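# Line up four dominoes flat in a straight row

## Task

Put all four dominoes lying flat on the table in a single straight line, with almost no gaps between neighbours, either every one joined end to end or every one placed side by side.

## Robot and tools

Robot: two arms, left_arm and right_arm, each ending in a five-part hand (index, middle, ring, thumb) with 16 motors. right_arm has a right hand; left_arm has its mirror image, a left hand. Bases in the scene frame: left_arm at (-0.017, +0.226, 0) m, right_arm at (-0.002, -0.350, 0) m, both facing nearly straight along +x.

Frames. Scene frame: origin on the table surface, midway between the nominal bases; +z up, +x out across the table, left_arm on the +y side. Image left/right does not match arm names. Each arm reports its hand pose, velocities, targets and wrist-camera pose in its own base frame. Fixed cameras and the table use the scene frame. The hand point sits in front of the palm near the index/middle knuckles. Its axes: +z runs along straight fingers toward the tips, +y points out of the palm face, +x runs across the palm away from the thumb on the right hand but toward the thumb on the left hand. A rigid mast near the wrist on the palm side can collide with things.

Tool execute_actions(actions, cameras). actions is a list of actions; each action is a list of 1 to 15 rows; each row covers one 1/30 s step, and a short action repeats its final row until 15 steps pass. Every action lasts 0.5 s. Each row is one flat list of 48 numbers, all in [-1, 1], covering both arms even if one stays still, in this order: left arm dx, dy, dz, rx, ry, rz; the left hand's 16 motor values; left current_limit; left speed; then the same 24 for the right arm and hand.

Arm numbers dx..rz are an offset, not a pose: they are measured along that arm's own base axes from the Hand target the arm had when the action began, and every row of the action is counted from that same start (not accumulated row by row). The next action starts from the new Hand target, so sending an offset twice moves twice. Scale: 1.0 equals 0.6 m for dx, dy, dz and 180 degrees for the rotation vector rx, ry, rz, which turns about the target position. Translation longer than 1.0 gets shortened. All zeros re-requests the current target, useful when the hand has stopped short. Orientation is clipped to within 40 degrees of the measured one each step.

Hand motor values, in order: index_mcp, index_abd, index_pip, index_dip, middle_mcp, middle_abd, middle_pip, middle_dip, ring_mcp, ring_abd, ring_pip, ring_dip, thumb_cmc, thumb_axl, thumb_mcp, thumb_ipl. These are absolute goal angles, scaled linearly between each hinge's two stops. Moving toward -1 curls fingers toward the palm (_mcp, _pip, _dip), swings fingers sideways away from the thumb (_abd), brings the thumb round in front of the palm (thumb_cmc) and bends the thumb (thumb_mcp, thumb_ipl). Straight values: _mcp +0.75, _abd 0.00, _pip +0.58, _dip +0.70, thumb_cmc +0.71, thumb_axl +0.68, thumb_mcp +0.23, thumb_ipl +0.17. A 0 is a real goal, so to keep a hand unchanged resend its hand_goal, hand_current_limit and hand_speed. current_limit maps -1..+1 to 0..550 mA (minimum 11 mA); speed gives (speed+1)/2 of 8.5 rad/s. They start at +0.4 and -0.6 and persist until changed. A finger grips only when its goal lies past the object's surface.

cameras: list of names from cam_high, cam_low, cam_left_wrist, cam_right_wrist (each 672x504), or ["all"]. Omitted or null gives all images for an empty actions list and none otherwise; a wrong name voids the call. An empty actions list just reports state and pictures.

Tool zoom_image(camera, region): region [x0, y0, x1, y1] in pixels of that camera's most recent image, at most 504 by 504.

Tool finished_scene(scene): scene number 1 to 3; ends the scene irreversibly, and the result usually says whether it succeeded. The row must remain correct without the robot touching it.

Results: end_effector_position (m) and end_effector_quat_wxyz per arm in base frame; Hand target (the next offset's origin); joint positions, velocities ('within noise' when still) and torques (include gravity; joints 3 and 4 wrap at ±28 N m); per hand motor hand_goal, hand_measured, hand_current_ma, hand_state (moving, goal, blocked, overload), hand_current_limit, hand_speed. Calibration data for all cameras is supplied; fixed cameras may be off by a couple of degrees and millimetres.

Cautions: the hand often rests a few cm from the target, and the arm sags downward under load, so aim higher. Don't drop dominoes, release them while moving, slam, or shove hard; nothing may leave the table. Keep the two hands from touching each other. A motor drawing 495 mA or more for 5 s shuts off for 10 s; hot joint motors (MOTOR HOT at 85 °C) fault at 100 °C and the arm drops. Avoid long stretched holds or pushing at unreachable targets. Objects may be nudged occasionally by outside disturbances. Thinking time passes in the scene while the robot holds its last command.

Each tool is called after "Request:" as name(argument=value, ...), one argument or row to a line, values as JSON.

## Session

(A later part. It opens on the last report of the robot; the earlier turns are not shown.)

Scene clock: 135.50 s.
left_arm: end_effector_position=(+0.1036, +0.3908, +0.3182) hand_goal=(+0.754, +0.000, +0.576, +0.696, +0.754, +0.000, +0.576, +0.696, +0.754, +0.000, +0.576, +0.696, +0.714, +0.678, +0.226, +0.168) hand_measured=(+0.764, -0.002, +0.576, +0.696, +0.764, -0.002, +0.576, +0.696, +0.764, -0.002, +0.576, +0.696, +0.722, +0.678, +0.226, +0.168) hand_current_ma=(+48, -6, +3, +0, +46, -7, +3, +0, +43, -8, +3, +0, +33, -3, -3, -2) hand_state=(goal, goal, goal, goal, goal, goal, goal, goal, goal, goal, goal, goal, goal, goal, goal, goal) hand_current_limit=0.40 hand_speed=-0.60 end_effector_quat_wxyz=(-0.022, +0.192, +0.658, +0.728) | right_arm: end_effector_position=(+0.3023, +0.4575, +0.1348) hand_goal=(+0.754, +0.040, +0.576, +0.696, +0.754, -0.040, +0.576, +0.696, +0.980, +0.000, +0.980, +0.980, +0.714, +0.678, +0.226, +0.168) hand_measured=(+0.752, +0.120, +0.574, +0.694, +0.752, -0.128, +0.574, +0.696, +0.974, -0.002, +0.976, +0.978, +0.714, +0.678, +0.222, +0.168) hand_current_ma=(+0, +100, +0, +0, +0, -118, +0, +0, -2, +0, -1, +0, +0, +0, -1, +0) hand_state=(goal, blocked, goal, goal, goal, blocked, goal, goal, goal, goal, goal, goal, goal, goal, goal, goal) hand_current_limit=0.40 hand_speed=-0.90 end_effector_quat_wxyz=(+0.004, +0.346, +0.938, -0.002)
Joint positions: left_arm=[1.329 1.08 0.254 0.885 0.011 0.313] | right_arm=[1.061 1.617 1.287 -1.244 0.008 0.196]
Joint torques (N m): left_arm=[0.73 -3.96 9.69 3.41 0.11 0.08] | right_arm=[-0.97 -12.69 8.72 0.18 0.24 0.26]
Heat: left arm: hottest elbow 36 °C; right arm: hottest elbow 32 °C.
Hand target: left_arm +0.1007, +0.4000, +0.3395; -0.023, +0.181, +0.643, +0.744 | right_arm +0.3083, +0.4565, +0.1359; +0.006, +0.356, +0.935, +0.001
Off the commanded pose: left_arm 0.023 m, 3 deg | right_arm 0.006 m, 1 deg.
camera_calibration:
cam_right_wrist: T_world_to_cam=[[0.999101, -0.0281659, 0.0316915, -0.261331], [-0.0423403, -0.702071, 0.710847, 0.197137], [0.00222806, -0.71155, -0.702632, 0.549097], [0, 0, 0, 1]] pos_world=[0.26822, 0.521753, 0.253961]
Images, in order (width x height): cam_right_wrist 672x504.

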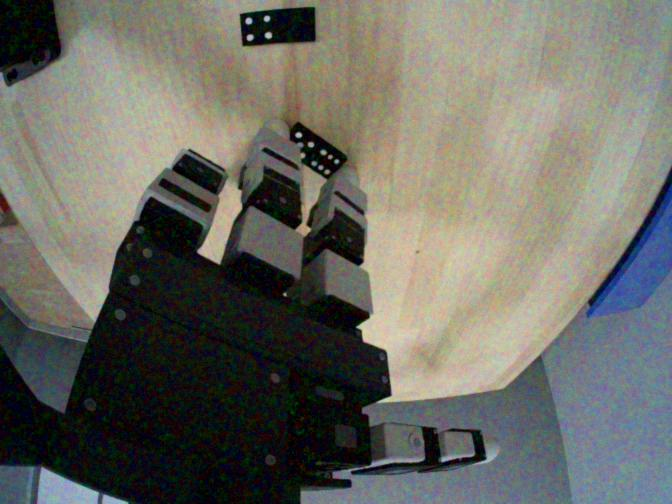

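Request:
execute_actions(
  actions=[
    [[0,0,0,0,0,0,0.754,0,0.576,0.696,0.754,0,0.576,0.696,0.754,0,0.576,0.696,0.714,0.678,0.226,0.168,0.4,-0.6,-0.0176,-0.0163,0.001,0,0,0.034,0.754,0.04,0.576,0.696,0.754,-0.04,0.576,0.696,0.98,0,0.98,0.98,0.714,0.678,0.226,0.168,0.4,-0.9],[0,0,0,0,0,0,0.754,0,0.576,0.696,0.754,0,0.576,0.696,0.754,0,0.576,0.696,0.714,0.678,0.226,0.168,0.4,-0.6,-0.0352,-0.0325,0.001,0,0,0.0685,0.754,0.04,0.576,0.696,0.754,-0.04,0.576,0.696,0.98,0,0.98,0.98,0.714,0.678,0.226,0.168,0.4,-0.9]],
    [[0,0,0,0,0,0,0.754,0,0.576,0.696,0.754,0,0.576,0.696,0.754,0,0.576,0.696,0.714,0.678,0.226,0.168,0.4,-0.6,-0.0176,-0.0163,0.001,0,0,0.034,0.754,0.04,0.576,0.696,0.754,-0.04,0.576,0.696,0.98,0,0.98,0.98,0.714,0.678,0.226,0.168,0.4,-0.9],[0,0,0,0,0,0,0.754,0,0.576,0.696,0.754,0,0.576,0.696,0.754,0,0.576,0.696,0.714,0.678,0.226,0.168,0.4,-0.6,-0.0352,-0.0325,0.001,0,0,0.0685,0.754,0.04,0.576,0.696,0.754,-0.04,0.576,0.696,0.98,0,0.98,0.98,0.714,0.678,0.226,0.168,0.4,-0.9]],
  ],
)

Scene clock: 138.63 s.
left_arm: end_effector_position=(+0.1036, +0.3908, +0.3182) hand_goal=(+0.754, +0.000, +0.576, +0.696, +0.754, +0.000, +0.576, +0.696, +0.754, +0.000, +0.576, +0.696, +0.714, +0.678, +0.226, +0.168) hand_measured=(+0.764, -0.002, +0.576, +0.696, +0.764, -0.002, +0.576, +0.696, +0.764, -0.002, +0.576, +0.696, +0.722, +0.678, +0.226, +0.168) hand_current_ma=(+48, -6, +3, +0, +46, -7, +3, +0, +43, -8, +3, +0, +33, -3, -3, -2) hand_state=(goal, goal, goal, goal, goal, goal, goal, goal, goal, goal, goal, goal, goal, goal, goal, goal) hand_current_limit=0.40 hand_speed=-0.60 end_effector_quat_wxyz=(-0.022, +0.192, +0.658, +0.728) | right_arm: end_effector_position=(+0.2641, +0.4186, +0.1338) hand_goal=(+0.754, +0.040, +0.576, +0.696, +0.754, -0.040, +0.576, +0.696, +0.980, +0.000, +0.980, +0.980, +0.714, +0.678, +0.226, +0.168) hand_measured=(+0.756, +0.116, +0.576, +0.696, +0.752, -0.128, +0.574, +0.696, +0.974, -0.002, +0.976, +0.978, +0.714, +0.678, +0.222, +0.168) hand_current_ma=(+0, +92, +0, +0, +0, -118, +0, +0, -1, +0, -1, +0, +0, +0, -1, +0) hand_state=(goal, blocked, goal, goal, goal, blocked, goal, goal, goal, goal, goal, goal, goal, goal, goal, goal) hand_current_limit=0.40 hand_speed=-0.90 end_effector_quat_wxyz=(+0.004, +0.153, +0.988, -0.007)
Joint positions: left_arm=[1.329 1.08 0.254 0.885 0.011 0.313] | right_arm=[1.015 1.469 1.117 -1.228 0.013 -0.248]
Joint torques (N m): left_arm=[-0.73 -3.19 9.68 3.15 0.08 0.08] | right_arm=[-0.91 -11.52 7.46 0.51 -0.01 -0.08]
Heat: left arm: hottest elbow 36 °C; right arm: hottest elbow 32 °C.
Hand target: left_arm +0.1007, +0.4000, +0.3395; -0.023, +0.181, +0.643, +0.744 | right_arm +0.2660, +0.4175, +0.1371; +0.006, +0.148, +0.989, +0.002
Off the commanded pose: left_arm 0.023 m, 3 deg | right_arm 0.004 m, 1 deg.

Request:
execute_actions(
  actions=[
    [[0,0,0,0,0,0,0.754,0,0.576,0.696,0.754,0,0.576,0.696,0.754,0,0.576,0.696,0.714,0.678,0.226,0.168,0.4,-0.6,-0.015,-0.015,0.002,0,0,0.038,0.754,0.04,0.576,0.696,0.754,-0.04,0.576,0.696,0.98,0,0.98,0.98,0.714,0.678,0.226,0.168,0.4,-0.9],[0,0,0,0,0,0,0.754,0,0.576,0.696,0.754,0,0.576,0.696,0.754,0,0.576,0.696,0.714,0.678,0.226,0.168,0.4,-0.6,-0.03,-0.03,0.004,0,0,0.0765,0.754,0.04,0.576,0.696,0.754,-0.04,0.576,0.696,0.98,0,0.98,0.98,0.714,0.678,0.226,0.168,0.4,-0.9]],
  ],
  cameras=["cam_right_wrist"],
)

Request:
zoom_image(
  camera="cam_right_wrist",
  region=[220, 70, 430, 215],
)

Scene clock: 140.63 s.
left_arm: end_effector_position=(+0.1036, +0.3908, +0.3182) hand_goal=(+0.754, +0.000, +0.576, +0.696, +0.754, +0.000, +0.576, +0.696, +0.754, +0.000, +0.576, +0.696, +0.714, +0.678, +0.226, +0.168) hand_measured=(+0.764, -0.002, +0.576, +0.696, +0.764, -0.002, +0.576, +0.696, +0.764, -0.002, +0.576, +0.696, +0.722, +0.678, +0.226, +0.168) hand_current_ma=(+48, -6, +3, +0, +46, -7, +3, +0, +43, -8, +3, +0, +33, -3, -3, -2) hand_state=(goal, goal, goal, goal, goal, goal, goal, goal, goal, goal, goal, goal, goal, goal, goal, goal) hand_current_limit=0.40 hand_speed=-0.60 end_effector_quat_wxyz=(-0.022, +0.192, +0.658, +0.728) | right_arm: end_effector_position=(+0.2470, +0.3999, +0.1346) hand_goal=(+0.754, +0.040, +0.576, +0.696, +0.754, -0.040, +0.576, +0.696, +0.980, +0.000, +0.980, +0.980, +0.714, +0.678, +0.226, +0.168) hand_measured=(+0.748, +0.116, +0.574, +0.696, +0.754, -0.128, +0.574, +0.696, +0.974, -0.002, +0.976, +0.978, +0.714, +0.678, +0.222, +0.168) hand_current_ma=(-1, +92, +0, +0, +0, -118, +0, +0, -1, +0, -1, +0, +0, +0, -1, +0) hand_state=(goal, blocked, goal, goal, goal, blocked, goal, goal, goal, goal, goal, goal, goal, goal, goal, goal) hand_current_limit=0.40 hand_speed=-0.90 end_effector_quat_wxyz=(+0.002, +0.034, +0.999, -0.006)
Joint positions: left_arm=[1.329 1.08 0.254 0.885 0.011 0.313] | right_arm=[0.972 1.411 1.057 -1.226 0.01 -0.531]
Joint torques (N m): left_arm=[-0.03 -3.55 9.88 3.34 0.1 0.13] | right_arm=[-0.79 -10.64 7.86 0.44 -0.05 -0.06]
Heat: left arm: hottest elbow 36 °C; right arm: hottest elbow 31 °C.
Hand target: left_arm +0.1007, +0.4000, +0.3395; -0.023, +0.181, +0.643, +0.744 | right_arm +0.2478, +0.3995, +0.1396; +0.005, +0.028, +1.000, +0.003
Off the commanded pose: left_arm 0.023 m, 3 deg | right_arm 0.005 m, 1 deg.
camera_calibration:
cam_right_wrist: T_world_to_cam=[[0.819347, 0.572905, 0.0212014, -0.402309], [0.387623, -0.580853, 0.715792, -0.000808179], [0.422396, -0.578264, -0.697992, 0.350332], [0, 0, 0, 1]] pos_world=[0.181965, 0.4326, 0.253637]
Images, in order (width x height): cam_right_wrist 672x504.

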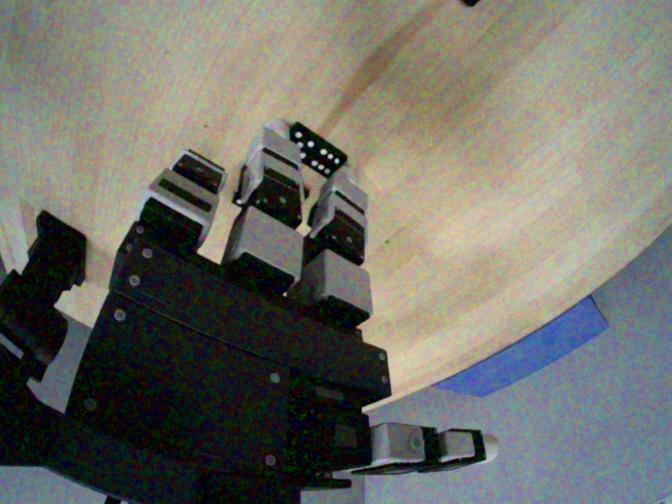

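Scaled by 2.400 from the camera's 672x504 image, which has a finer 960x720 frame.

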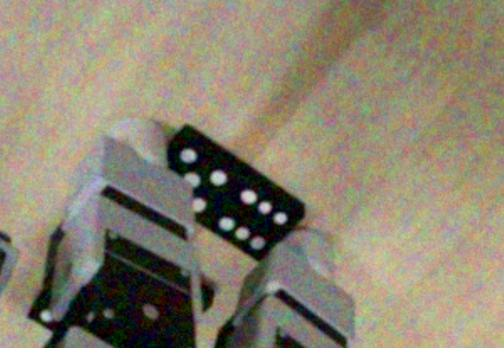

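Request:
execute_actions(
  actions=[
    [[0,0,0,0,0,0,0.754,0,0.576,0.696,0.754,0,0.576,0.696,0.754,0,0.576,0.696,0.714,0.678,0.226,0.168,0.4,-0.6,0,-0.015,0,0,0,0.001,0.754,0.04,0.576,0.696,0.754,-0.04,0.576,0.696,0.98,0,0.98,0.98,0.714,0.678,0.226,0.168,0.4,-0.9],[0,0,0,0,0,0,0.754,0,0.576,0.696,0.754,0,0.576,0.696,0.754,0,0.576,0.696,0.714,0.678,0.226,0.168,0.4,-0.6,-0.0005,-0.028,0.001,0,0,0.002,0.754,0.04,0.576,0.696,0.754,-0.04,0.576,0.696,0.98,0,0.98,0.98,0.714,0.678,0.226,0.168,0.4,-0.9]],
  ],
  cameras=["cam_high"],
)

Request:
zoom_image(
  camera="cam_high",
  region=[190, 150, 330, 290],
)

Scene clock: 142.33 s.
left_arm: end_effector_position=(+0.1036, +0.3908, +0.3182) hand_goal=(+0.754, +0.000, +0.576, +0.696, +0.754, +0.000, +0.576, +0.696, +0.754, +0.000, +0.576, +0.696, +0.714, +0.678, +0.226, +0.168) hand_measured=(+0.764, -0.002, +0.576, +0.696, +0.764, -0.002, +0.576, +0.696, +0.764, -0.002, +0.576, +0.696, +0.722, +0.678, +0.226, +0.168) hand_current_ma=(+48, -6, +3, +0, +46, -7, +3, +0, +43, -8, +3, +0, +33, -3, -3, -2) hand_state=(goal, goal, goal, goal, goal, goal, goal, goal, goal, goal, goal, goal, goal, goal, goal, goal) hand_current_limit=0.40 hand_speed=-0.60 end_effector_quat_wxyz=(-0.022, +0.192, +0.658, +0.728) | right_arm: end_effector_position=(+0.2477, +0.3840, +0.1343) hand_goal=(+0.754, +0.040, +0.576, +0.696, +0.754, -0.040, +0.576, +0.696, +0.980, +0.000, +0.980, +0.980, +0.714, +0.678, +0.226, +0.168) hand_measured=(+0.746, +0.116, +0.572, +0.694, +0.754, -0.128, +0.574, +0.696, +0.974, -0.002, +0.976, +0.978, +0.714, +0.678, +0.222, +0.168) hand_current_ma=(-2, +92, -1, +0, +0, -117, +0, +0, -1, +0, -1, +0, +0, +0, -1, +0) hand_state=(goal, blocked, goal, goal, goal, blocked, goal, goal, goal, goal, goal, goal, goal, goal, goal, goal) hand_current_limit=0.40 hand_speed=-0.90 end_effector_quat_wxyz=(+0.002, +0.030, +1.000, -0.005)
Joint positions: left_arm=[1.329 1.08 0.254 0.885 0.011 0.313] | right_arm=[0.944 1.378 1.023 -1.223 0.009 -0.566]
Joint torques (N m): left_arm=[0.15 -3.43 9.48 3.45 0.08 0.1] | right_arm=[-0.85 -10.34 7.77 0.25 -0.03 -0.07]
Heat: left arm: hottest elbow 36 °C; right arm: hottest elbow 31 °C.
Hand target: left_arm +0.1007, +0.4000, +0.3395; -0.023, +0.181, +0.643, +0.744 | right_arm +0.2477, +0.3827, +0.1401; +0.005, +0.025, +1.000, +0.003
Off the commanded pose: left_arm 0.023 m, 3 deg | right_arm 0.006 m, 1 deg.
Images, in order (width x height): cam_high 672x504.

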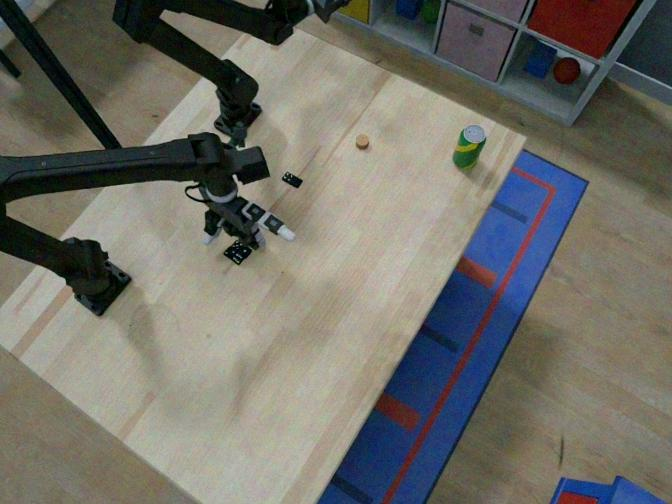

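Scaled by 3.600 from the camera's 672x504 image, which has a finer 960x720 frame.

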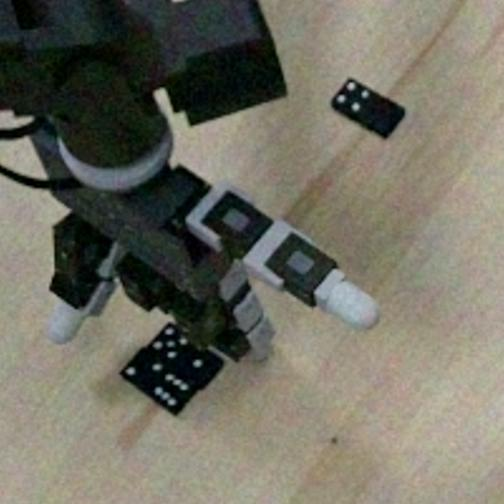

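Request:
execute_actions(
  actions=[
    [[0,0,0,0,0,0,0.754,0,0.576,0.696,0.754,0,0.576,0.696,0.754,0,0.576,0.696,0.714,0.678,0.226,0.168,0.4,-0.6,-0.001,-0.009,0,0,0,0,0.754,0.04,0.576,0.696,0.754,-0.04,0.576,0.696,0.98,0,0.98,0.98,0.714,0.678,0.226,0.168,0.4,-0.9],[0,0,0,0,0,0,0.754,0,0.576,0.696,0.754,0,0.576,0.696,0.754,0,0.576,0.696,0.714,0.678,0.226,0.168,0.4,-0.6,-0.002,-0.018,0.001,0,0,0.001,0.754,0.04,0.576,0.696,0.754,-0.04,0.576,0.696,0.98,0,0.98,0.98,0.714,0.678,0.226,0.168,0.4,-0.9]],
  ],
  cameras=["cam_high","cam_right_wrist"],
)

Request:
zoom_image(
  camera="cam_high",
  region=[210, 210, 280, 280],
)

Request:
zoom_image(
  camera="cam_right_wrist",
  region=[220, 70, 430, 215],
)

Scene clock: 144.10 s.
left_arm: end_effector_position=(+0.1036, +0.3908, +0.3182) hand_goal=(+0.754, +0.000, +0.576, +0.696, +0.754, +0.000, +0.576, +0.696, +0.754, +0.000, +0.576, +0.696, +0.714, +0.678, +0.226, +0.168) hand_measured=(+0.764, -0.002, +0.576, +0.696, +0.764, -0.002, +0.576, +0.696, +0.764, -0.002, +0.576, +0.696, +0.722, +0.678, +0.226, +0.168) hand_current_ma=(+48, -6, +3, +0, +46, -7, +3, +0, +43, -8, +3, +0, +33, -3, -3, -2) hand_state=(goal, goal, goal, goal, goal, goal, goal, goal, goal, goal, goal, goal, goal, goal, goal, goal) hand_current_limit=0.40 hand_speed=-0.60 end_effector_quat_wxyz=(-0.022, +0.192, +0.658, +0.728) | right_arm: end_effector_position=(+0.2465, +0.3741, +0.1356) hand_goal=(+0.754, +0.040, +0.576, +0.696, +0.754, -0.040, +0.576, +0.696, +0.980, +0.000, +0.980, +0.980, +0.714, +0.678, +0.226, +0.168) hand_measured=(+0.746, +0.116, +0.572, +0.694, +0.754, -0.128, +0.574, +0.696, +0.974, -0.002, +0.976, +0.978, +0.714, +0.678, +0.222, +0.168) hand_current_ma=(-2, +92, -1, +0, +0, -117, +0, +0, -1, +0, -1, +0, +0, +0, -1, +0) hand_state=(goal, blocked, goal, goal, goal, blocked, goal, goal, goal, goal, goal, goal, goal, goal, goal, goal) hand_current_limit=0.40 hand_speed=-0.90 end_effector_quat_wxyz=(+0.002, +0.028, +1.000, -0.004)
Joint positions: left_arm=[1.329 1.08 0.254 0.885 0.011 0.313] | right_arm=[0.93 1.352 1.001 -1.223 0.008 -0.584]
Joint torques (N m): left_arm=[0.38 -2.78 9.62 3.48 0.04 0.16] | right_arm=[-0.91 -10.05 7.83 0.25 -0.04 -0.03]
Heat: left arm: hottest elbow 36 °C; right arm: hottest elbow 31 °C.
Hand target: left_arm +0.1007, +0.4000, +0.3395; -0.023, +0.181, +0.643, +0.744 | right_arm +0.2465, +0.3719, +0.1408; +0.005, +0.023, +1.000, +0.003
Off the commanded pose: left_arm 0.023 m, 3 deg | right_arm 0.006 m, 1 deg.
camera_calibration:
cam_right_wrist: T_world_to_cam=[[0.812945, 0.581832, 0.0243516, -0.389302], [0.393629, -0.57984, 0.713332, -0.0178651], [0.429159, -0.570314, -0.700403, 0.331985], [0, 0, 0, 1]] pos_world=[0.181039, 0.405485, 0.254747]
Images, in order (width x height): cam_high 672x504, cam_right_wrist 672x504.

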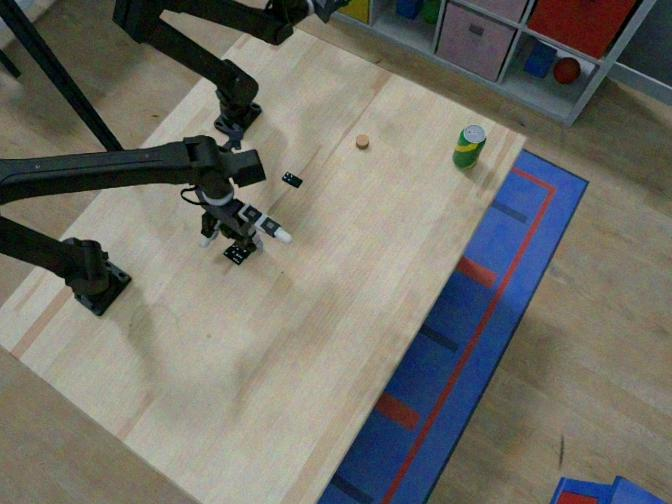

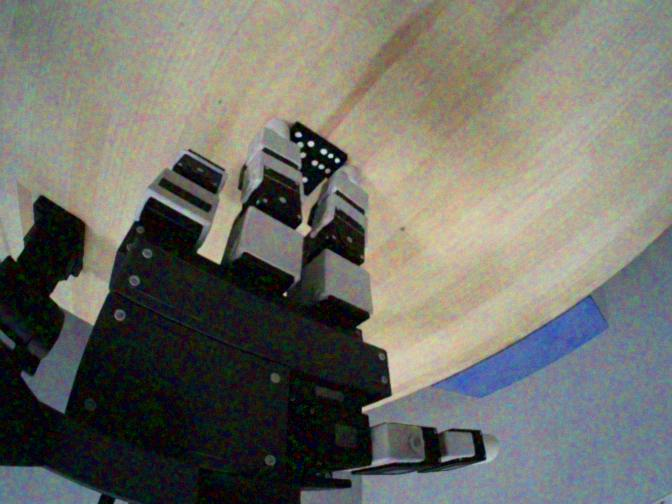

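Scaled by 7.200 from the camera's 672x504 image, which has a finer 960x720 frame.

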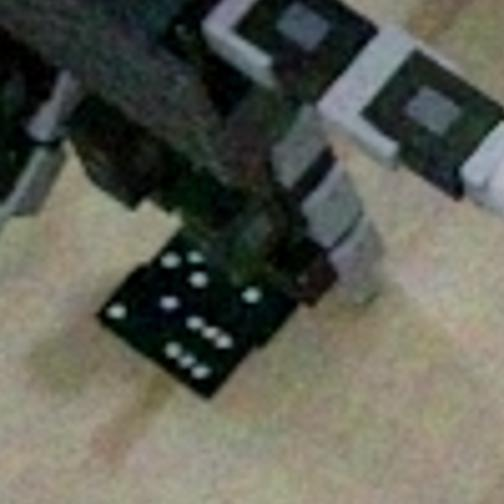

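Scaled by 2.400 from the camera's 672x504 image, which has a finer 960x720 frame.

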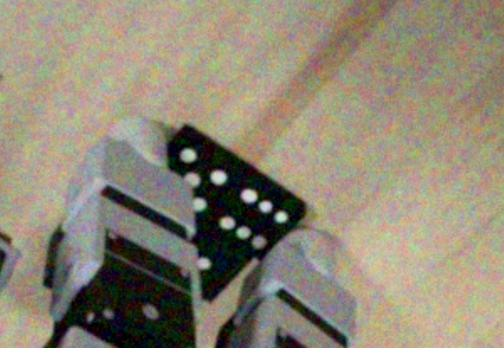

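Request:
execute_actions(
  actions=[
    [[0,0,0,0,0,0,0.754,0,0.576,0.696,0.754,0,0.576,0.696,0.754,0,0.576,0.696,0.714,0.678,0.226,0.168,0.4,-0.6,0,0,0,0,0,0,0.754,0.2,0.576,0.696,0.754,-0.2,0.576,0.696,0.98,0,0.98,0.98,0.714,0.678,0.226,0.168,0.4,-0.8]],
    [[0,0,0,0,0,0,0.754,0,0.576,0.696,0.754,0,0.576,0.696,0.754,0,0.576,0.696,0.714,0.678,0.226,0.168,0.4,-0.6,0.024,0.033,0.05,0,0,0,0.754,0.2,0.576,0.696,0.754,-0.2,0.576,0.696,0.98,0,0.98,0.98,0.714,0.678,0.226,0.168,0.4,-0.6]],
    [[0,0,0,0,0,0,0.754,0,0.576,0.696,0.754,0,0.576,0.696,0.754,0,0.576,0.696,0.714,0.678,0.226,0.168,0.4,-0.6,0,0.03,0.08,0,0,0,0.754,0.2,0.576,0.696,0.754,-0.2,0.576,0.696,0.98,0,0.98,0.98,0.714,0.678,0.226,0.168,0.4,-0.6]],
  ],
  cameras=["cam_high","cam_right_wrist"],
)

Request:
zoom_image(
  camera="cam_high",
  region=[210, 210, 280, 280],
)

Scene clock: 147.20 s.
left_arm: end_effector_position=(+0.1036, +0.3908, +0.3182) hand_goal=(+0.754, +0.000, +0.576, +0.696, +0.754, +0.000, +0.576, +0.696, +0.754, +0.000, +0.576, +0.696, +0.714, +0.678, +0.226, +0.168) hand_measured=(+0.764, -0.002, +0.576, +0.696, +0.764, -0.002, +0.576, +0.696, +0.764, -0.002, +0.576, +0.696, +0.722, +0.678, +0.226, +0.168) hand_current_ma=(+48, -6, +3, +0, +46, -7, +3, +0, +43, -8, +3, +0, +33, -3, -3, -2) hand_state=(goal, goal, goal, goal, goal, goal, goal, goal, goal, goal, goal, goal, goal, goal, goal, goal) hand_current_limit=0.40 hand_speed=-0.60 end_effector_quat_wxyz=(-0.022, +0.192, +0.658, +0.728) | right_arm: end_effector_position=(+0.2534, +0.3945, +0.1965) hand_goal=(+0.754, +0.200, +0.576, +0.696, +0.754, -0.200, +0.576, +0.696, +0.980, +0.000, +0.980, +0.980, +0.714, +0.678, +0.226, +0.168) hand_measured=(+0.750, +0.196, +0.574, +0.694, +0.754, -0.194, +0.574, +0.696, +0.974, -0.002, +0.976, +0.978, +0.714, +0.678, +0.222, +0.168) hand_current_ma=(-1, -1, +0, +0, +0, +1, +0, +0, -1, +0, -1, +0, +0, +0, -1, +0) hand_state=(goal, goal, goal, goal, goal, goal, goal, goal, goal, goal, goal, goal, goal, goal, goal, goal) hand_current_limit=0.40 hand_speed=-0.60 end_effector_quat_wxyz=(-0.005, +0.021, +1.000, -0.013)
Joint positions: left_arm=[1.329 1.08 0.254 0.885 0.011 0.313] | right_arm=[0.944 1.378 1.197 -1.417 0.007 -0.585]
Joint torques (N m): left_arm=[-0.44 -3.49 9.55 3.4 0.08 0] | right_arm=[0.32 -8.64 13.55 -0.25 -0.01 0.24]
Heat: left arm: hottest elbow 36 °C; right arm: hottest elbow 32 °C.
Hand target: left_arm +0.1007, +0.4000, +0.3395; -0.023, +0.181, +0.643, +0.744 | right_arm +0.2609, +0.4097, +0.2188; +0.005, +0.023, +1.000, +0.003
Off the commanded pose: left_arm 0.023 m, 3 deg | right_arm 0.028 m, 2 deg.
camera_calibration:
cam_right_wrist: T_world_to_cam=[[0.804642, 0.593758, 0.0014478, -0.406384], [0.412561, -0.56084, 0.717811, -0.0653111], [0.427018, -0.576984, -0.696237, 0.385708], [0, 0, 0, 1]] pos_world=[0.189234, 0.427212, 0.316013]
Images, in order (width x height): cam_high 672x504, cam_right_wrist 672x504.

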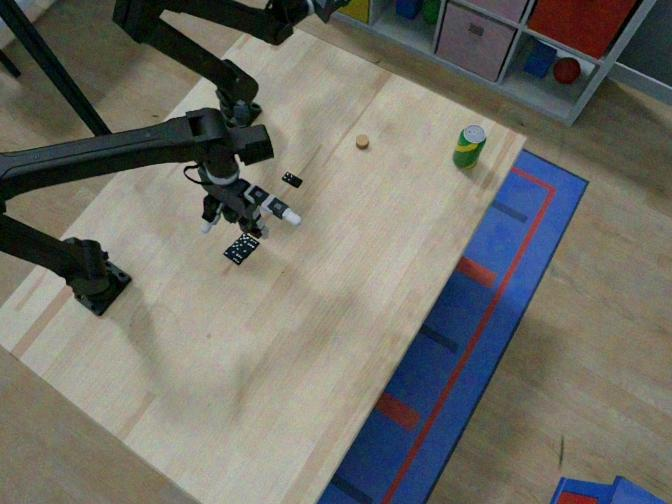

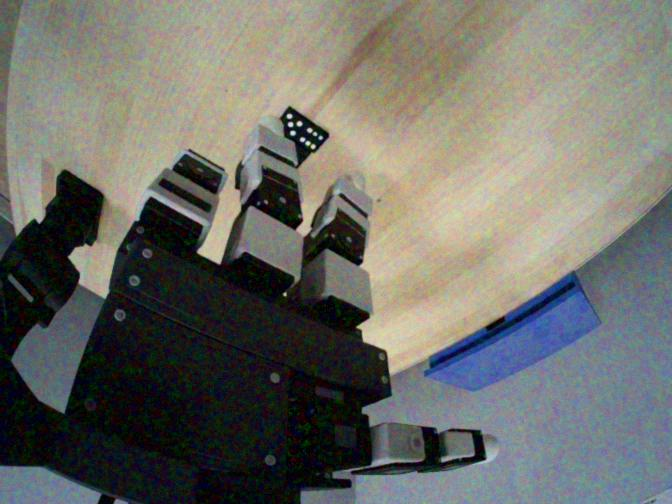

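Scaled by 7.200 from the camera's 672x504 image, which has a finer 960x720 frame.

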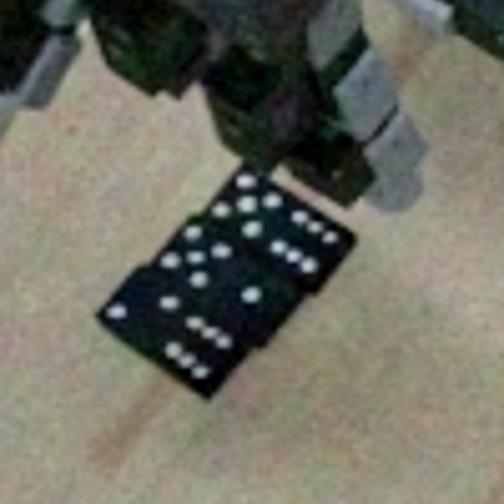

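Request:
zoom_image(
  camera="cam_high",
  region=[221, 230, 263, 272],
)

Scaled by 12.000 from the camera's 672x504 image, which has a finer 960x720 frame.

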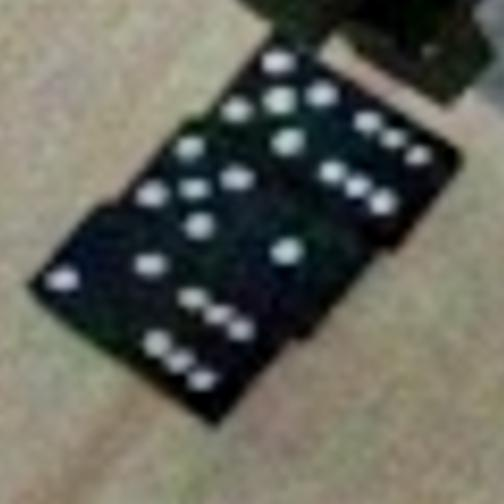

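Request:
execute_actions(
  actions=[
    [[0,0,0,0,0,0,0.754,0,0.576,0.696,0.754,0,0.576,0.696,0.754,0,0.576,0.696,0.714,0.678,0.226,0.168,0.4,-0.6,-0.026,-0.0595,-0.106,0,0,0,0.754,0.2,0.576,0.696,0.754,-0.2,0.576,0.696,0.98,0,0.98,0.98,0.714,0.678,0.226,0.168,0.4,-0.6]],
  ],
  cameras=["cam_right_wrist"],
)

Request:
zoom_image(
  camera="cam_right_wrist",
  region=[220, 70, 430, 215],
)

Scene clock: 151.53 s.
left_arm: end_effector_position=(+0.1036, +0.3908, +0.3182) hand_goal=(+0.754, +0.000, +0.576, +0.696, +0.754, +0.000, +0.576, +0.696, +0.754, +0.000, +0.576, +0.696, +0.714, +0.678, +0.226, +0.168) hand_measured=(+0.764, -0.002, +0.576, +0.696, +0.764, -0.002, +0.576, +0.696, +0.764, -0.002, +0.576, +0.696, +0.722, +0.678, +0.226, +0.168) hand_current_ma=(+48, -6, +3, +0, +46, -7, +3, +0, +43, -8, +3, +0, +33, -3, -3, -2) hand_state=(goal, goal, goal, goal, goal, goal, goal, goal, goal, goal, goal, goal, goal, goal, goal, goal) hand_current_limit=0.40 hand_speed=-0.60 end_effector_quat_wxyz=(-0.022, +0.192, +0.658, +0.728) | right_arm: end_effector_position=(+0.2417, +0.3732, +0.1473) hand_goal=(+0.754, +0.200, +0.576, +0.696, +0.754, -0.200, +0.576, +0.696, +0.980, +0.000, +0.980, +0.980, +0.714, +0.678, +0.226, +0.168) hand_measured=(+0.750, +0.196, +0.574, +0.694, +0.752, -0.196, +0.574, +0.696, +0.974, -0.002, +0.976, +0.978, +0.714, +0.678, +0.222, +0.168) hand_current_ma=(-1, +0, +0, +0, +0, +1, +0, +0, -1, +0, -1, +0, +0, +0, -1, +0) hand_state=(goal, goal, goal, goal, goal, goal, goal, goal, goal, goal, goal, goal, goal, goal, goal, goal) hand_current_limit=0.40 hand_speed=-0.60 end_effector_quat_wxyz=(-0.002, +0.024, +1.000, -0.010)
Joint positions: left_arm=[1.329 1.08 0.254 0.885 0.011 0.313] | right_arm=[0.937 1.342 1.027 -1.275 0.007 -0.585]
Joint torques (N m): left_arm=[-0.09 -3.6 9.69 3.54 0.09 0.18] | right_arm=[-1.03 -9.99 8.29 0.51 0.03 0.02]
Heat: left arm: hottest elbow 36 °C; right arm: hottest elbow 33 °C.
Hand target: left_arm +0.1007, +0.4000, +0.3395; -0.023, +0.181, +0.643, +0.744 | right_arm +0.2453, +0.3740, +0.1553; +0.005, +0.023, +1.000, +0.003
Off the commanded pose: left_arm 0.023 m, 3 deg | right_arm 0.009 m, 2 deg.
camera_calibration:
cam_right_wrist: T_world_to_cam=[[0.808664, 0.588194, 0.00947912, -0.384231], [0.405128, -0.56852, 0.716, -0.0322613], [0.426536, -0.575164, -0.698036, 0.343801], [0, 0, 0, 1]] pos_world=[0.177141, 0.405403, 0.266726]
Images, in order (width x height): cam_right_wrist 672x504.

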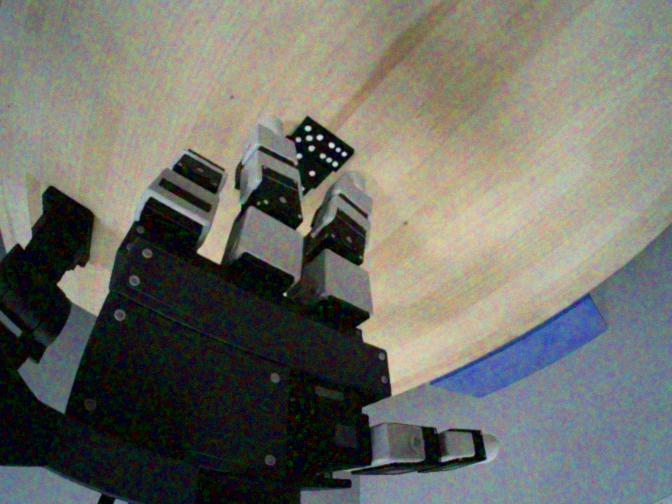

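Scaled by 2.400 from the camera's 672x504 image, which has a finer 960x720 frame.

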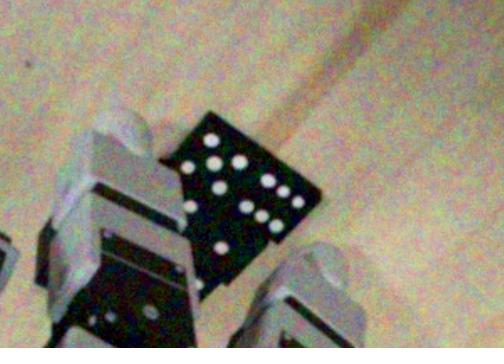

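Request:
execute_actions(
  actions=[
    [[0,0,0,0,0,0,0.754,0,0.576,0.696,0.754,0,0.576,0.696,0.754,0,0.576,0.696,0.714,0.678,0.226,0.168,0.4,-0.6,0.003,0.003,-0.02,0,0,-0.004,0.754,0.2,0.576,0.696,0.754,-0.2,0.576,0.696,0.98,0,0.98,0.98,0.714,0.678,0.226,0.168,0.4,-0.8]],
  ],
  cameras=[],
)

Scene clock: 152.93 s.
left_arm: end_effector_position=(+0.1036, +0.3908, +0.3182) hand_goal=(+0.754, +0.000, +0.576, +0.696, +0.754, +0.000, +0.576, +0.696, +0.754, +0.000, +0.576, +0.696, +0.714, +0.678, +0.226, +0.168) hand_measured=(+0.764, -0.002, +0.576, +0.696, +0.764, -0.002, +0.576, +0.696, +0.764, -0.002, +0.576, +0.696, +0.722, +0.678, +0.226, +0.168) hand_current_ma=(+48, -6, +3, +0, +46, -7, +3, +0, +43, -8, +3, +0, +33, -3, -3, -2) hand_state=(goal, goal, goal, goal, goal, goal, goal, goal, goal, goal, goal, goal, goal, goal, goal, goal) hand_current_limit=0.40 hand_speed=-0.60 end_effector_quat_wxyz=(-0.022, +0.192, +0.658, +0.728) | right_arm: end_effector_position=(+0.2438, +0.3760, +0.1441) hand_goal=(+0.754, +0.200, +0.576, +0.696, +0.754, -0.200, +0.576, +0.696, +0.980, +0.000, +0.980, +0.980, +0.714, +0.678, +0.226, +0.168) hand_measured=(+0.750, +0.196, +0.574, +0.694, +0.752, -0.196, +0.574, +0.696, +0.974, -0.002, +0.976, +0.978, +0.714, +0.678, +0.222, +0.168) hand_current_ma=(-1, +0, +0, +0, +0, +1, +0, +0, -1, +0, -1, +0, +0, +0, -1, +0) hand_state=(goal, goal, goal, goal, goal, goal, goal, goal, goal, goal, goal, goal, goal, goal, goal, goal) hand_current_limit=0.40 hand_speed=-0.80 end_effector_quat_wxyz=(+0.003, +0.024, +1.000, -0.001)
Joint positions: left_arm=[1.329 1.08 0.254 0.885 0.011 0.313] | right_arm=[0.937 1.342 1.014 -1.241 0.007 -0.585]
Joint torques (N m): left_arm=[-0.26 -3.72 9.66 3.63 0.08 0.07] | right_arm=[-0.67 -8.35 7.94 0.58 0.01 0.14]
Heat: left arm: hottest elbow 36 °C; right arm: hottest elbow 33 °C.
Hand target: left_arm +0.1007, +0.4000, +0.3395; -0.023, +0.181, +0.643, +0.744 | right_arm +0.2470, +0.3757, +0.1431; +0.005, +0.030, +1.000, +0.003
Off the commanded pose: left_arm 0.023 m, 3 deg | right_arm 0.003 m, 1 deg.
No camera images: "cameras" was empty.

Request:
execute_actions(
  actions=[
    [[0,0,0,0,0,0,0.754,0,0.576,0.696,0.754,0,0.576,0.696,0.754,0,0.576,0.696,0.714,0.678,0.226,0.168,0.4,-0.6,0,-0.003,-0.015,0,0,-0.002,0.754,0.2,0.576,0.696,0.754,-0.2,0.576,0.696,0.98,0,0.98,0.98,0.714,0.678,0.226,0.168,0.4,-0.8]],
  ],
  cameras=[],
)

Scene clock: 154.13 s.
left_arm: end_effector_position=(+0.1036, +0.3908, +0.3182) hand_goal=(+0.754, +0.000, +0.576, +0.696, +0.754, +0.000, +0.576, +0.696, +0.754, +0.000, +0.576, +0.696, +0.714, +0.678, +0.226, +0.168) hand_measured=(+0.764, -0.002, +0.576, +0.696, +0.764, -0.002, +0.576, +0.696, +0.764, -0.002, +0.576, +0.696, +0.722, +0.678, +0.226, +0.168) hand_current_ma=(+48, -6, +3, +0, +46, -7, +3, +0, +43, -8, +3, +0, +33, -3, -3, -2) hand_state=(goal, goal, goal, goal, goal, goal, goal, goal, goal, goal, goal, goal, goal, goal, goal, goal) hand_current_limit=0.40 hand_speed=-0.60 end_effector_quat_wxyz=(-0.022, +0.192, +0.658, +0.728) | right_arm: end_effector_position=(+0.2426, +0.3745, +0.1365) hand_goal=(+0.754, +0.200, +0.576, +0.696, +0.754, -0.200, +0.576, +0.696, +0.980, +0.000, +0.980, +0.980, +0.714, +0.678, +0.226, +0.168) hand_measured=(+0.750, +0.196, +0.574, +0.694, +0.752, -0.196, +0.574, +0.696, +0.974, -0.002, +0.976, +0.978, +0.714, +0.678, +0.222, +0.168) hand_current_ma=(-1, +0, +0, +0, +0, +1, +0, +0, -1, +0, -1, +0, +0, +0, -1, +0) hand_state=(goal, goal, goal, goal, goal, goal, goal, goal, goal, goal, goal, goal, goal, goal, goal, goal) hand_current_limit=0.40 hand_speed=-0.80 end_effector_quat_wxyz=(+0.004, +0.024, +1.000, +0.000)
Joint positions: left_arm=[1.329 1.08 0.254 0.885 0.011 0.313] | right_arm=[0.937 1.342 0.992 -1.216 0.007 -0.585]
Joint torques (N m): left_arm=[0.21 -4.54 9.72 3.29 0.06 0.05] | right_arm=[-0.85 -8 7.99 0.57 0.03 0.21]
Heat: left arm: hottest elbow 36 °C; right arm: hottest elbow 33 °C.
Hand target: left_arm +0.1007, +0.4000, +0.3395; -0.023, +0.181, +0.643, +0.744 | right_arm +0.2470, +0.3739, +0.1342; +0.005, +0.033, +0.999, +0.003
Off the commanded pose: left_arm 0.023 m, 3 deg | right_arm 0.005 m, 1 deg.
No camera images: "cameras" was empty.

Request:
execute_actions(
  actions=[
    [[0,0,0,0,0,0,0.754,0,0.576,0.696,0.754,0,0.576,0.696,0.754,0,0.576,0.696,0.714,0.678,0.226,0.168,0.4,-0.6,0,0,0,0,0,0,0.754,0.04,0.576,0.696,0.754,-0.04,0.576,0.696,0.98,0,0.98,0.98,0.714,0.678,0.226,0.168,0.4,-0.9]],
    [[0,0,0,0,0,0,0.754,0,0.576,0.696,0.754,0,0.576,0.696,0.754,0,0.576,0.696,0.714,0.678,0.226,0.168,0.4,-0.6,0,0,0,0,0,0,0.754,0.04,0.576,0.696,0.754,-0.04,0.576,0.696,0.98,0,0.98,0.98,0.714,0.678,0.226,0.168,0.4,-0.9]],
  ],
  cameras=["cam_high"],
)

Request:
zoom_image(
  camera="cam_high",
  region=[221, 230, 263, 272],
)

Scene clock: 156.27 s.
left_arm: end_effector_position=(+0.1036, +0.3908, +0.3182) hand_goal=(+0.754, +0.000, +0.576, +0.696, +0.754, +0.000, +0.576, +0.696, +0.754, +0.000, +0.576, +0.696, +0.714, +0.678, +0.226, +0.168) hand_measured=(+0.764, -0.002, +0.576, +0.696, +0.764, -0.002, +0.576, +0.696, +0.764, -0.002, +0.576, +0.696, +0.722, +0.678, +0.226, +0.168) hand_current_ma=(+48, -6, +3, +0, +46, -7, +3, +0, +43, -8, +3, +0, +33, -3, -3, -2) hand_state=(goal, goal, goal, goal, goal, goal, goal, goal, goal, goal, goal, goal, goal, goal, goal, goal) hand_current_limit=0.40 hand_speed=-0.60 end_effector_quat_wxyz=(-0.022, +0.192, +0.658, +0.728) | right_arm: end_effector_position=(+0.2426, +0.3745, +0.1365) hand_goal=(+0.754, +0.040, +0.576, +0.696, +0.754, -0.040, +0.576, +0.696, +0.980, +0.000, +0.980, +0.980, +0.714, +0.678, +0.226, +0.168) hand_measured=(+0.750, +0.110, +0.574, +0.694, +0.752, -0.110, +0.574, +0.696, +0.974, -0.002, +0.976, +0.978, +0.714, +0.678, +0.222, +0.168) hand_current_ma=(-1, +80, +0, +0, +0, -80, +0, +0, -1, +0, -1, +0, +0, +0, -1, +0) hand_state=(goal, blocked, goal, goal, goal, blocked, goal, goal, goal, goal, goal, goal, goal, goal, goal, goal) hand_current_limit=0.40 hand_speed=-0.90 end_effector_quat_wxyz=(+0.004, +0.024, +1.000, +0.000)
Joint positions: left_arm=[1.329 1.08 0.254 0.885 0.011 0.313] | right_arm=[0.937 1.342 0.992 -1.216 0.007 -0.585]
Joint torques (N m): left_arm=[-0.91 -3.31 9.66 3.45 0.09 0.1] | right_arm=[-1.03 -7.82 7.94 0.58 0.04 0.2]
Heat: left arm: hottest elbow 36 °C; right arm: hottest elbow 32 °C.
Hand target: left_arm +0.1007, +0.4000, +0.3395; -0.023, +0.181, +0.643, +0.744 | right_arm +0.2470, +0.3739, +0.1342; +0.005, +0.033, +0.999, +0.003
Off the commanded pose: left_arm 0.023 m, 3 deg | right_arm 0.005 m, 1 deg.
Images, in order (width x height): cam_high 672x504.

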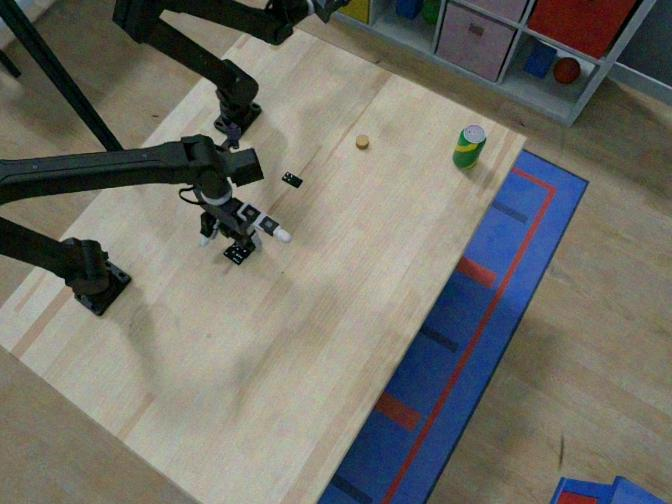

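Scaled by 12.000 from the camera's 672x504 image, which has a finer 960x720 frame.

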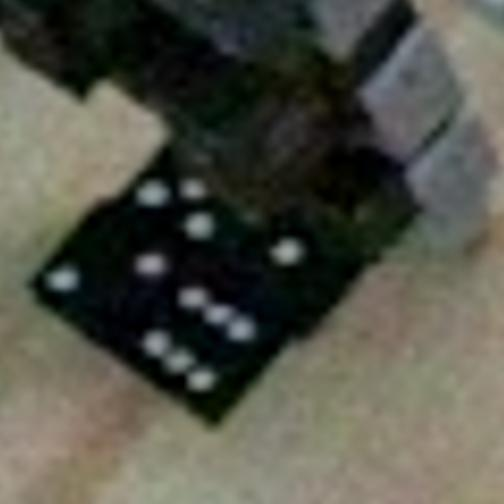

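Request:
execute_actions(
  actions=[
    [[0,0,0,0,0,0,0.754,0,0.576,0.696,0.754,0,0.576,0.696,0.754,0,0.576,0.696,0.714,0.678,0.226,0.168,0.4,-0.6,0,0,0,0,0,0,0.754,0.2,0.576,0.696,0.754,-0.2,0.576,0.696,0.98,0,0.98,0.98,0.714,0.678,0.226,0.168,0.4,-0.8]],
    [[0,0,0,0,0,0,0.754,0,0.576,0.696,0.754,0,0.576,0.696,0.754,0,0.576,0.696,0.714,0.678,0.226,0.168,0.4,-0.6,-0.0026,-0.0216,0.0024,0,0,0,0.754,0.2,0.576,0.696,0.754,-0.2,0.576,0.696,0.98,0,0.98,0.98,0.714,0.678,0.226,0.168,0.4,-0.8],[0,0,0,0,0,0,0.754,0,0.576,0.696,0.754,0,0.576,0.696,0.754,0,0.576,0.696,0.714,0.678,0.226,0.168,0.4,-0.6,-0.0052,-0.0432,0.0048,0,0,0,0.754,0.2,0.576,0.696,0.754,-0.2,0.576,0.696,0.98,0,0.98,0.98,0.714,0.678,0.226,0.168,0.4,-0.8]],
    [[0,0,0,0,0,0,0.754,0,0.576,0.696,0.754,0,0.576,0.696,0.754,0,0.576,0.696,0.714,0.678,0.226,0.168,0.4,-0.6,-0.0026,-0.0216,0.0024,0,0,0,0.754,0.2,0.576,0.696,0.754,-0.2,0.576,0.696,0.98,0,0.98,0.98,0.714,0.678,0.226,0.168,0.4,-0.8],[0,0,0,0,0,0,0.754,0,0.576,0.696,0.754,0,0.576,0.696,0.754,0,0.576,0.696,0.714,0.678,0.226,0.168,0.4,-0.6,-0.0052,-0.0432,0.0048,0,0,0,0.754,0.2,0.576,0.696,0.754,-0.2,0.576,0.696,0.98,0,0.98,0.98,0.714,0.678,0.226,0.168,0.4,-0.8]],
  ],
  cameras=["cam_right_wrist","cam_high"],
)

Request:
zoom_image(
  camera="cam_high",
  region=[211, 220, 271, 280],
)

Request:
zoom_image(
  camera="cam_right_wrist",
  region=[220, 70, 430, 215],
)

Scene clock: 160.73 s.
left_arm: end_effector_position=(+0.1036, +0.3908, +0.3182) hand_goal=(+0.754, +0.000, +0.576, +0.696, +0.754, +0.000, +0.576, +0.696, +0.754, +0.000, +0.576, +0.696, +0.714, +0.678, +0.226, +0.168) hand_measured=(+0.764, -0.002, +0.576, +0.696, +0.764, -0.002, +0.576, +0.696, +0.764, -0.002, +0.576, +0.696, +0.722, +0.678, +0.226, +0.168) hand_current_ma=(+48, -6, +3, +0, +46, -7, +3, +0, +43, -8, +3, +0, +33, -3, -3, -2) hand_state=(goal, goal, goal, goal, goal, goal, goal, goal, goal, goal, goal, goal, goal, goal, goal, goal) hand_current_limit=0.40 hand_speed=-0.60 end_effector_quat_wxyz=(-0.022, +0.192, +0.658, +0.728) | right_arm: end_effector_position=(+0.2435, +0.3266, +0.1381) hand_goal=(+0.754, +0.200, +0.576, +0.696, +0.754, -0.200, +0.576, +0.696, +0.980, +0.000, +0.980, +0.980, +0.714, +0.678, +0.226, +0.168) hand_measured=(+0.750, +0.200, +0.574, +0.692, +0.752, -0.196, +0.574, +0.696, +0.974, -0.002, +0.976, +0.978, +0.714, +0.678, +0.222, +0.168) hand_current_ma=(-1, +0, +0, +0, +0, +1, +0, +0, -1, +0, -1, +0, +0, +0, -1, +0) hand_state=(goal, goal, goal, goal, goal, goal, goal, goal, goal, goal, goal, goal, goal, goal, goal, goal) hand_current_limit=0.40 hand_speed=-0.80 end_effector_quat_wxyz=(+0.007, +0.038, +0.999, +0.004)
Joint positions: left_arm=[1.329 1.08 0.254 0.885 0.011 0.313] | right_arm=[0.854 1.233 0.898 -1.222 0.006 -0.641]
Joint torques (N m): left_arm=[-0.62 -2.49 9.63 3.38 0.09 0.1] | right_arm=[-0.67 -7.59 7.88 -0.27 0.04 -0.05]
Heat: left arm: hottest elbow 37 °C; right arm: hottest elbow 32 °C.
Hand target: left_arm +0.1007, +0.4000, +0.3395; -0.023, +0.181, +0.643, +0.744 | right_arm +0.2408, +0.3222, +0.1399; +0.005, +0.033, +0.999, +0.003
Off the commanded pose: left_arm 0.023 m, 3 deg | right_arm 0.006 m, 1 deg.
camera_calibration:
cam_right_wrist: T_world_to_cam=[[0.824046, 0.565088, 0.0403059, -0.35874], [0.375339, -0.597863, 0.708295, -0.0349565], [0.424346, -0.568539, -0.704765, 0.309119], [0, 0, 0, 1]] pos_world=[0.177566, 0.357567, 0.257075]
Images, in order (width x height): cam_high 672x504, cam_right_wrist 672x504.

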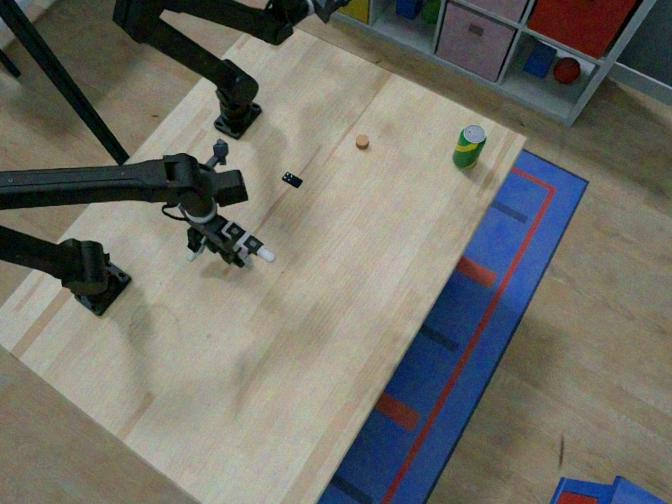

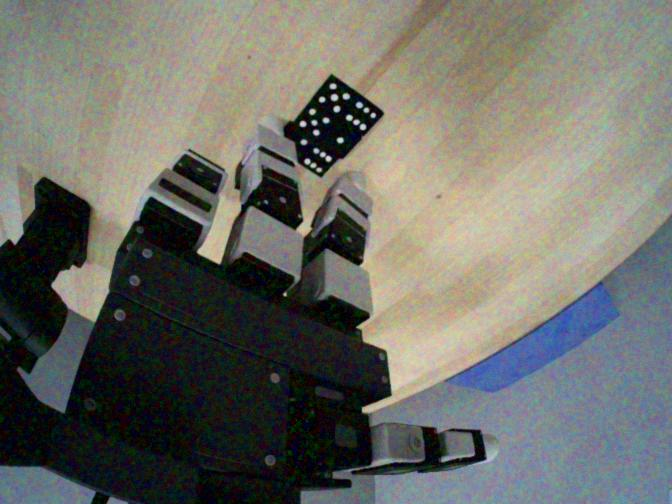

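Scaled by 8.400 from the camera's 672x504 image, which has a finer 960x720 frame.

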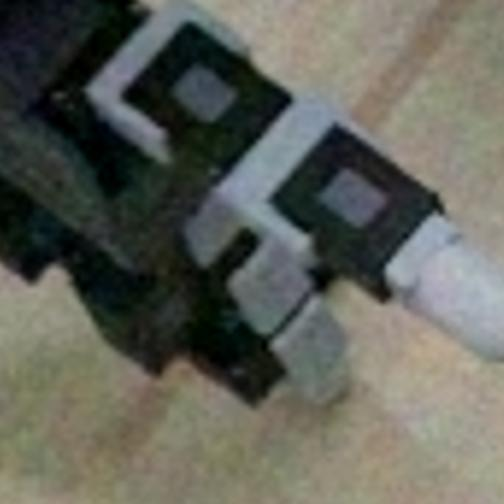

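Scaled by 2.400 from the camera's 672x504 image, which has a finer 960x720 frame.

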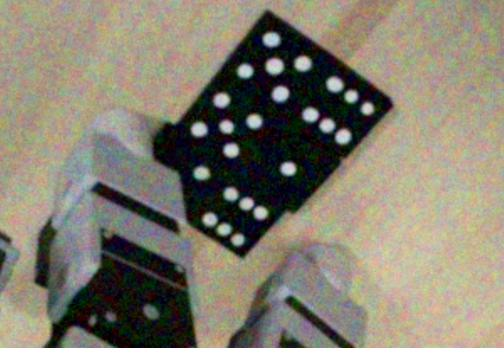

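Request:
execute_actions(
  actions=[
    [[0,0,0,0,0,0,0.754,0,0.576,0.696,0.754,0,0.576,0.696,0.754,0,0.576,0.696,0.714,0.678,0.226,0.168,0.4,-0.6,-0.006,-0.010,-0.002,0,0,0,0.754,0.2,0.576,0.696,0.754,-0.2,0.576,0.696,0.98,0,0.98,0.98,0.714,0.678,0.226,0.168,0.4,-0.8]],
  ],
  cameras=[],
)

Scene clock: 164.57 s.
left_arm: end_effector_position=(+0.1036, +0.3908, +0.3182) hand_goal=(+0.754, +0.000, +0.576, +0.696, +0.754, +0.000, +0.576, +0.696, +0.754, +0.000, +0.576, +0.696, +0.714, +0.678, +0.226, +0.168) hand_measured=(+0.764, -0.002, +0.576, +0.696, +0.764, -0.002, +0.576, +0.696, +0.764, -0.002, +0.576, +0.696, +0.722, +0.678, +0.226, +0.168) hand_current_ma=(+48, -6, +3, +0, +46, -7, +3, +0, +43, -8, +3, +0, +33, -3, -3, -2) hand_state=(goal, goal, goal, goal, goal, goal, goal, goal, goal, goal, goal, goal, goal, goal, goal, goal) hand_current_limit=0.40 hand_speed=-0.60 end_effector_quat_wxyz=(-0.022, +0.192, +0.658, +0.728) | right_arm: end_effector_position=(+0.2397, +0.3205, +0.1356) hand_goal=(+0.754, +0.200, +0.576, +0.696, +0.754, -0.200, +0.576, +0.696, +0.980, +0.000, +0.980, +0.980, +0.714, +0.678, +0.226, +0.168) hand_measured=(+0.750, +0.200, +0.574, +0.692, +0.752, -0.196, +0.574, +0.696, +0.974, -0.002, +0.976, +0.978, +0.714, +0.678, +0.222, +0.168) hand_current_ma=(-1, +0, +0, +0, +0, +1, +0, +0, -1, +0, -1, +0, +0, +0, -1, +0) hand_state=(goal, goal, goal, goal, goal, goal, goal, goal, goal, goal, goal, goal, goal, goal, goal, goal) hand_current_limit=0.40 hand_speed=-0.80 end_effector_quat_wxyz=(+0.006, +0.038, +0.999, +0.002)
Joint positions: left_arm=[1.329 1.08 0.254 0.885 0.011 0.313] | right_arm=[0.85 1.218 0.879 -1.222 0.006 -0.645]
Joint torques (N m): left_arm=[-1.03 -3.43 9.55 3.23 0.08 0.11] | right_arm=[-0.91 -7.65 7.97 -0.18 0.04 -0.06]
Heat: left arm: hottest elbow 37 °C; right arm: hottest elbow 32 °C.
Hand target: left_arm +0.1007, +0.4000, +0.3395; -0.023, +0.181, +0.643, +0.744 | right_arm +0.2371, +0.3161, +0.1387; +0.005, +0.033, +0.999, +0.003
Off the commanded pose: left_arm 0.023 m, 3 deg | right_arm 0.006 m, 1 deg.
No camera images: "cameras" was empty.

Request:
execute_actions(
  actions=[
    [[0,0,0,0,0,0,0.754,0,0.576,0.696,0.754,0,0.576,0.696,0.754,0,0.576,0.696,0.714,0.678,0.226,0.168,0.4,-0.6,0.005,0.008,0.0,0,0,0,0.754,0.2,0.576,0.696,0.754,-0.2,0.576,0.696,0.98,0,0.98,0.98,0.714,0.678,0.226,0.168,0.4,-0.8]],
  ],
  cameras=[],
)

Scene clock: 165.70 s.
left_arm: end_effector_position=(+0.1036, +0.3908, +0.3182) hand_goal=(+0.754, +0.000, +0.576, +0.696, +0.754, +0.000, +0.576, +0.696, +0.754, +0.000, +0.576, +0.696, +0.714, +0.678, +0.226, +0.168) hand_measured=(+0.764, -0.002, +0.576, +0.696, +0.764, -0.002, +0.576, +0.696, +0.764, -0.002, +0.576, +0.696, +0.722, +0.678, +0.226, +0.168) hand_current_ma=(+48, -6, +3, +0, +46, -7, +3, +0, +43, -8, +3, +0, +33, -3, -3, -2) hand_state=(goal, goal, goal, goal, goal, goal, goal, goal, goal, goal, goal, goal, goal, goal, goal, goal) hand_current_limit=0.40 hand_speed=-0.60 end_effector_quat_wxyz=(-0.022, +0.192, +0.658, +0.728) | right_arm: end_effector_position=(+0.2397, +0.3205, +0.1356) hand_goal=(+0.754, +0.200, +0.576, +0.696, +0.754, -0.200, +0.576, +0.696, +0.980, +0.000, +0.980, +0.980, +0.714, +0.678, +0.226, +0.168) hand_measured=(+0.750, +0.200, +0.574, +0.692, +0.752, -0.196, +0.574, +0.696, +0.974, -0.002, +0.976, +0.978, +0.714, +0.678, +0.222, +0.168) hand_current_ma=(-1, +0, +0, +0, +0, +1, +0, +0, -1, +0, -1, +0, +0, +0, -1, +0) hand_state=(goal, goal, goal, goal, goal, goal, goal, goal, goal, goal, goal, goal, goal, goal, goal, goal) hand_current_limit=0.40 hand_speed=-0.80 end_effector_quat_wxyz=(+0.006, +0.038, +0.999, +0.002)
Joint positions: left_arm=[1.329 1.08 0.254 0.885 0.011 0.313] | right_arm=[0.85 1.218 0.879 -1.222 0.006 -0.646]
Joint torques (N m): left_arm=[-0.56 -3.19 9.74 3.44 0.09 0.12] | right_arm=[-0.79 -6.24 8.98 -0.14 0.02 -0.03]
Heat: left arm: hottest elbow 37 °C; right arm: hottest elbow 32 °C.
Hand target: left_arm +0.1007, +0.4000, +0.3395; -0.023, +0.181, +0.643, +0.744 | right_arm +0.2401, +0.3210, +0.1387; +0.005, +0.033, +0.999, +0.003
Off the commanded pose: left_arm 0.023 m, 3 deg | right_arm 0.003 m, 1 deg.
No camera images: "cameras" was empty.

Request:
execute_actions(
  actions=[
    [[0,0,0,0,0,0,0.754,0,0.576,0.696,0.754,0,0.576,0.696,0.754,0,0.576,0.696,0.714,0.678,0.226,0.168,0.4,-0.6,0,0,0,0,0,0,0.754,0.125,0.576,0.696,0.754,-0.04,0.576,0.696,0.98,0,0.98,0.98,0.714,0.678,0.226,0.168,0.4,-0.9]],
    [[0,0,0,0,0,0,0.754,0,0.576,0.696,0.754,0,0.576,0.696,0.754,0,0.576,0.696,0.714,0.678,0.226,0.168,0.4,-0.6,0,0,0,0,0,0,0.754,0.12,0.576,0.696,0.754,-0.04,0.576,0.696,0.98,0,0.98,0.98,0.714,0.678,0.226,0.168,0.4,-0.9]],
  ],
  cameras=["cam_right_wrist"],
)

Request:
zoom_image(
  camera="cam_right_wrist",
  region=[220, 70, 430, 215],
)

Scene clock: 167.73 s.
left_arm: end_effector_position=(+0.1036, +0.3908, +0.3182) hand_goal=(+0.754, +0.000, +0.576, +0.696, +0.754, +0.000, +0.576, +0.696, +0.754, +0.000, +0.576, +0.696, +0.714, +0.678, +0.226, +0.168) hand_measured=(+0.764, -0.002, +0.576, +0.696, +0.764, -0.002, +0.576, +0.696, +0.764, -0.002, +0.576, +0.696, +0.722, +0.678, +0.226, +0.168) hand_current_ma=(+48, -6, +3, +0, +46, -7, +3, +0, +43, -8, +3, +0, +33, -3, -3, -2) hand_state=(goal, goal, goal, goal, goal, goal, goal, goal, goal, goal, goal, goal, goal, goal, goal, goal) hand_current_limit=0.40 hand_speed=-0.60 end_effector_quat_wxyz=(-0.022, +0.192, +0.658, +0.728) | right_arm: end_effector_position=(+0.2397, +0.3205, +0.1356) hand_goal=(+0.754, +0.120, +0.576, +0.696, +0.754, -0.040, +0.576, +0.696, +0.980, +0.000, +0.980, +0.980, +0.714, +0.678, +0.226, +0.168) hand_measured=(+0.750, +0.142, +0.574, +0.692, +0.752, -0.090, +0.574, +0.696, +0.974, -0.002, +0.976, +0.978, +0.714, +0.678, +0.222, +0.168) hand_current_ma=(-1, +11, +0, +0, +0, -43, +0, +0, -1, +0, -1, +0, +0, +0, -1, +0) hand_state=(goal, blocked, goal, goal, goal, blocked, goal, goal, goal, goal, goal, goal, goal, goal, goal, goal) hand_current_limit=0.40 hand_speed=-0.90 end_effector_quat_wxyz=(+0.006, +0.038, +0.999, +0.002)
Joint positions: left_arm=[1.329 1.08 0.254 0.885 0.011 0.313] | right_arm=[0.85 1.218 0.879 -1.222 0.006 -0.646]
Joint torques (N m): left_arm=[-0.32 -3.6 9.59 3.45 0.07 0.09] | right_arm=[-0.73 -6.36 8.98 -0.2 0.02 -0.04]
Heat: left arm: hottest elbow 37 °C; right arm: hottest elbow 31 °C.
Hand target: left_arm +0.1007, +0.4000, +0.3395; -0.023, +0.181, +0.643, +0.744 | right_arm +0.2401, +0.3210, +0.1387; +0.005, +0.033, +0.999, +0.003
Off the commanded pose: left_arm 0.023 m, 3 deg | right_arm 0.003 m, 1 deg.
camera_calibration:
cam_right_wrist: T_world_to_cam=[[0.82347, 0.566157, 0.0369196, -0.351757], [0.377642, -0.595514, 0.709049, -0.036775], [0.423419, -0.569938, -0.704192, 0.306036], [0, 0, 0, 1]] pos_world=[0.173967, 0.351672, 0.254571]
Images, in order (width x height): cam_right_wrist 672x504.

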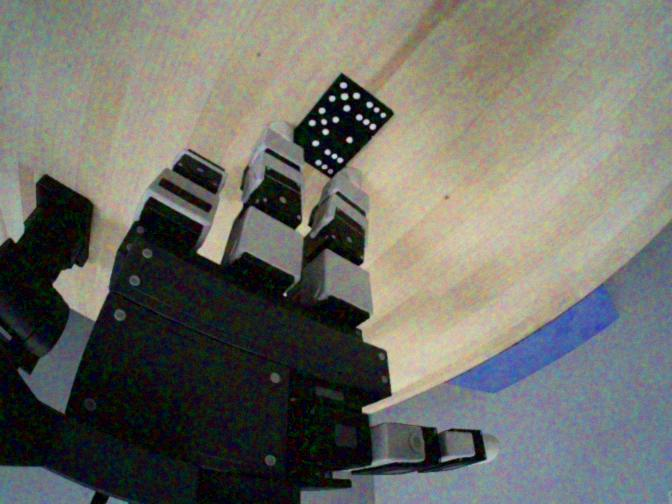

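Scaled by 2.400 from the camera's 672x504 image, which has a finer 960x720 frame.

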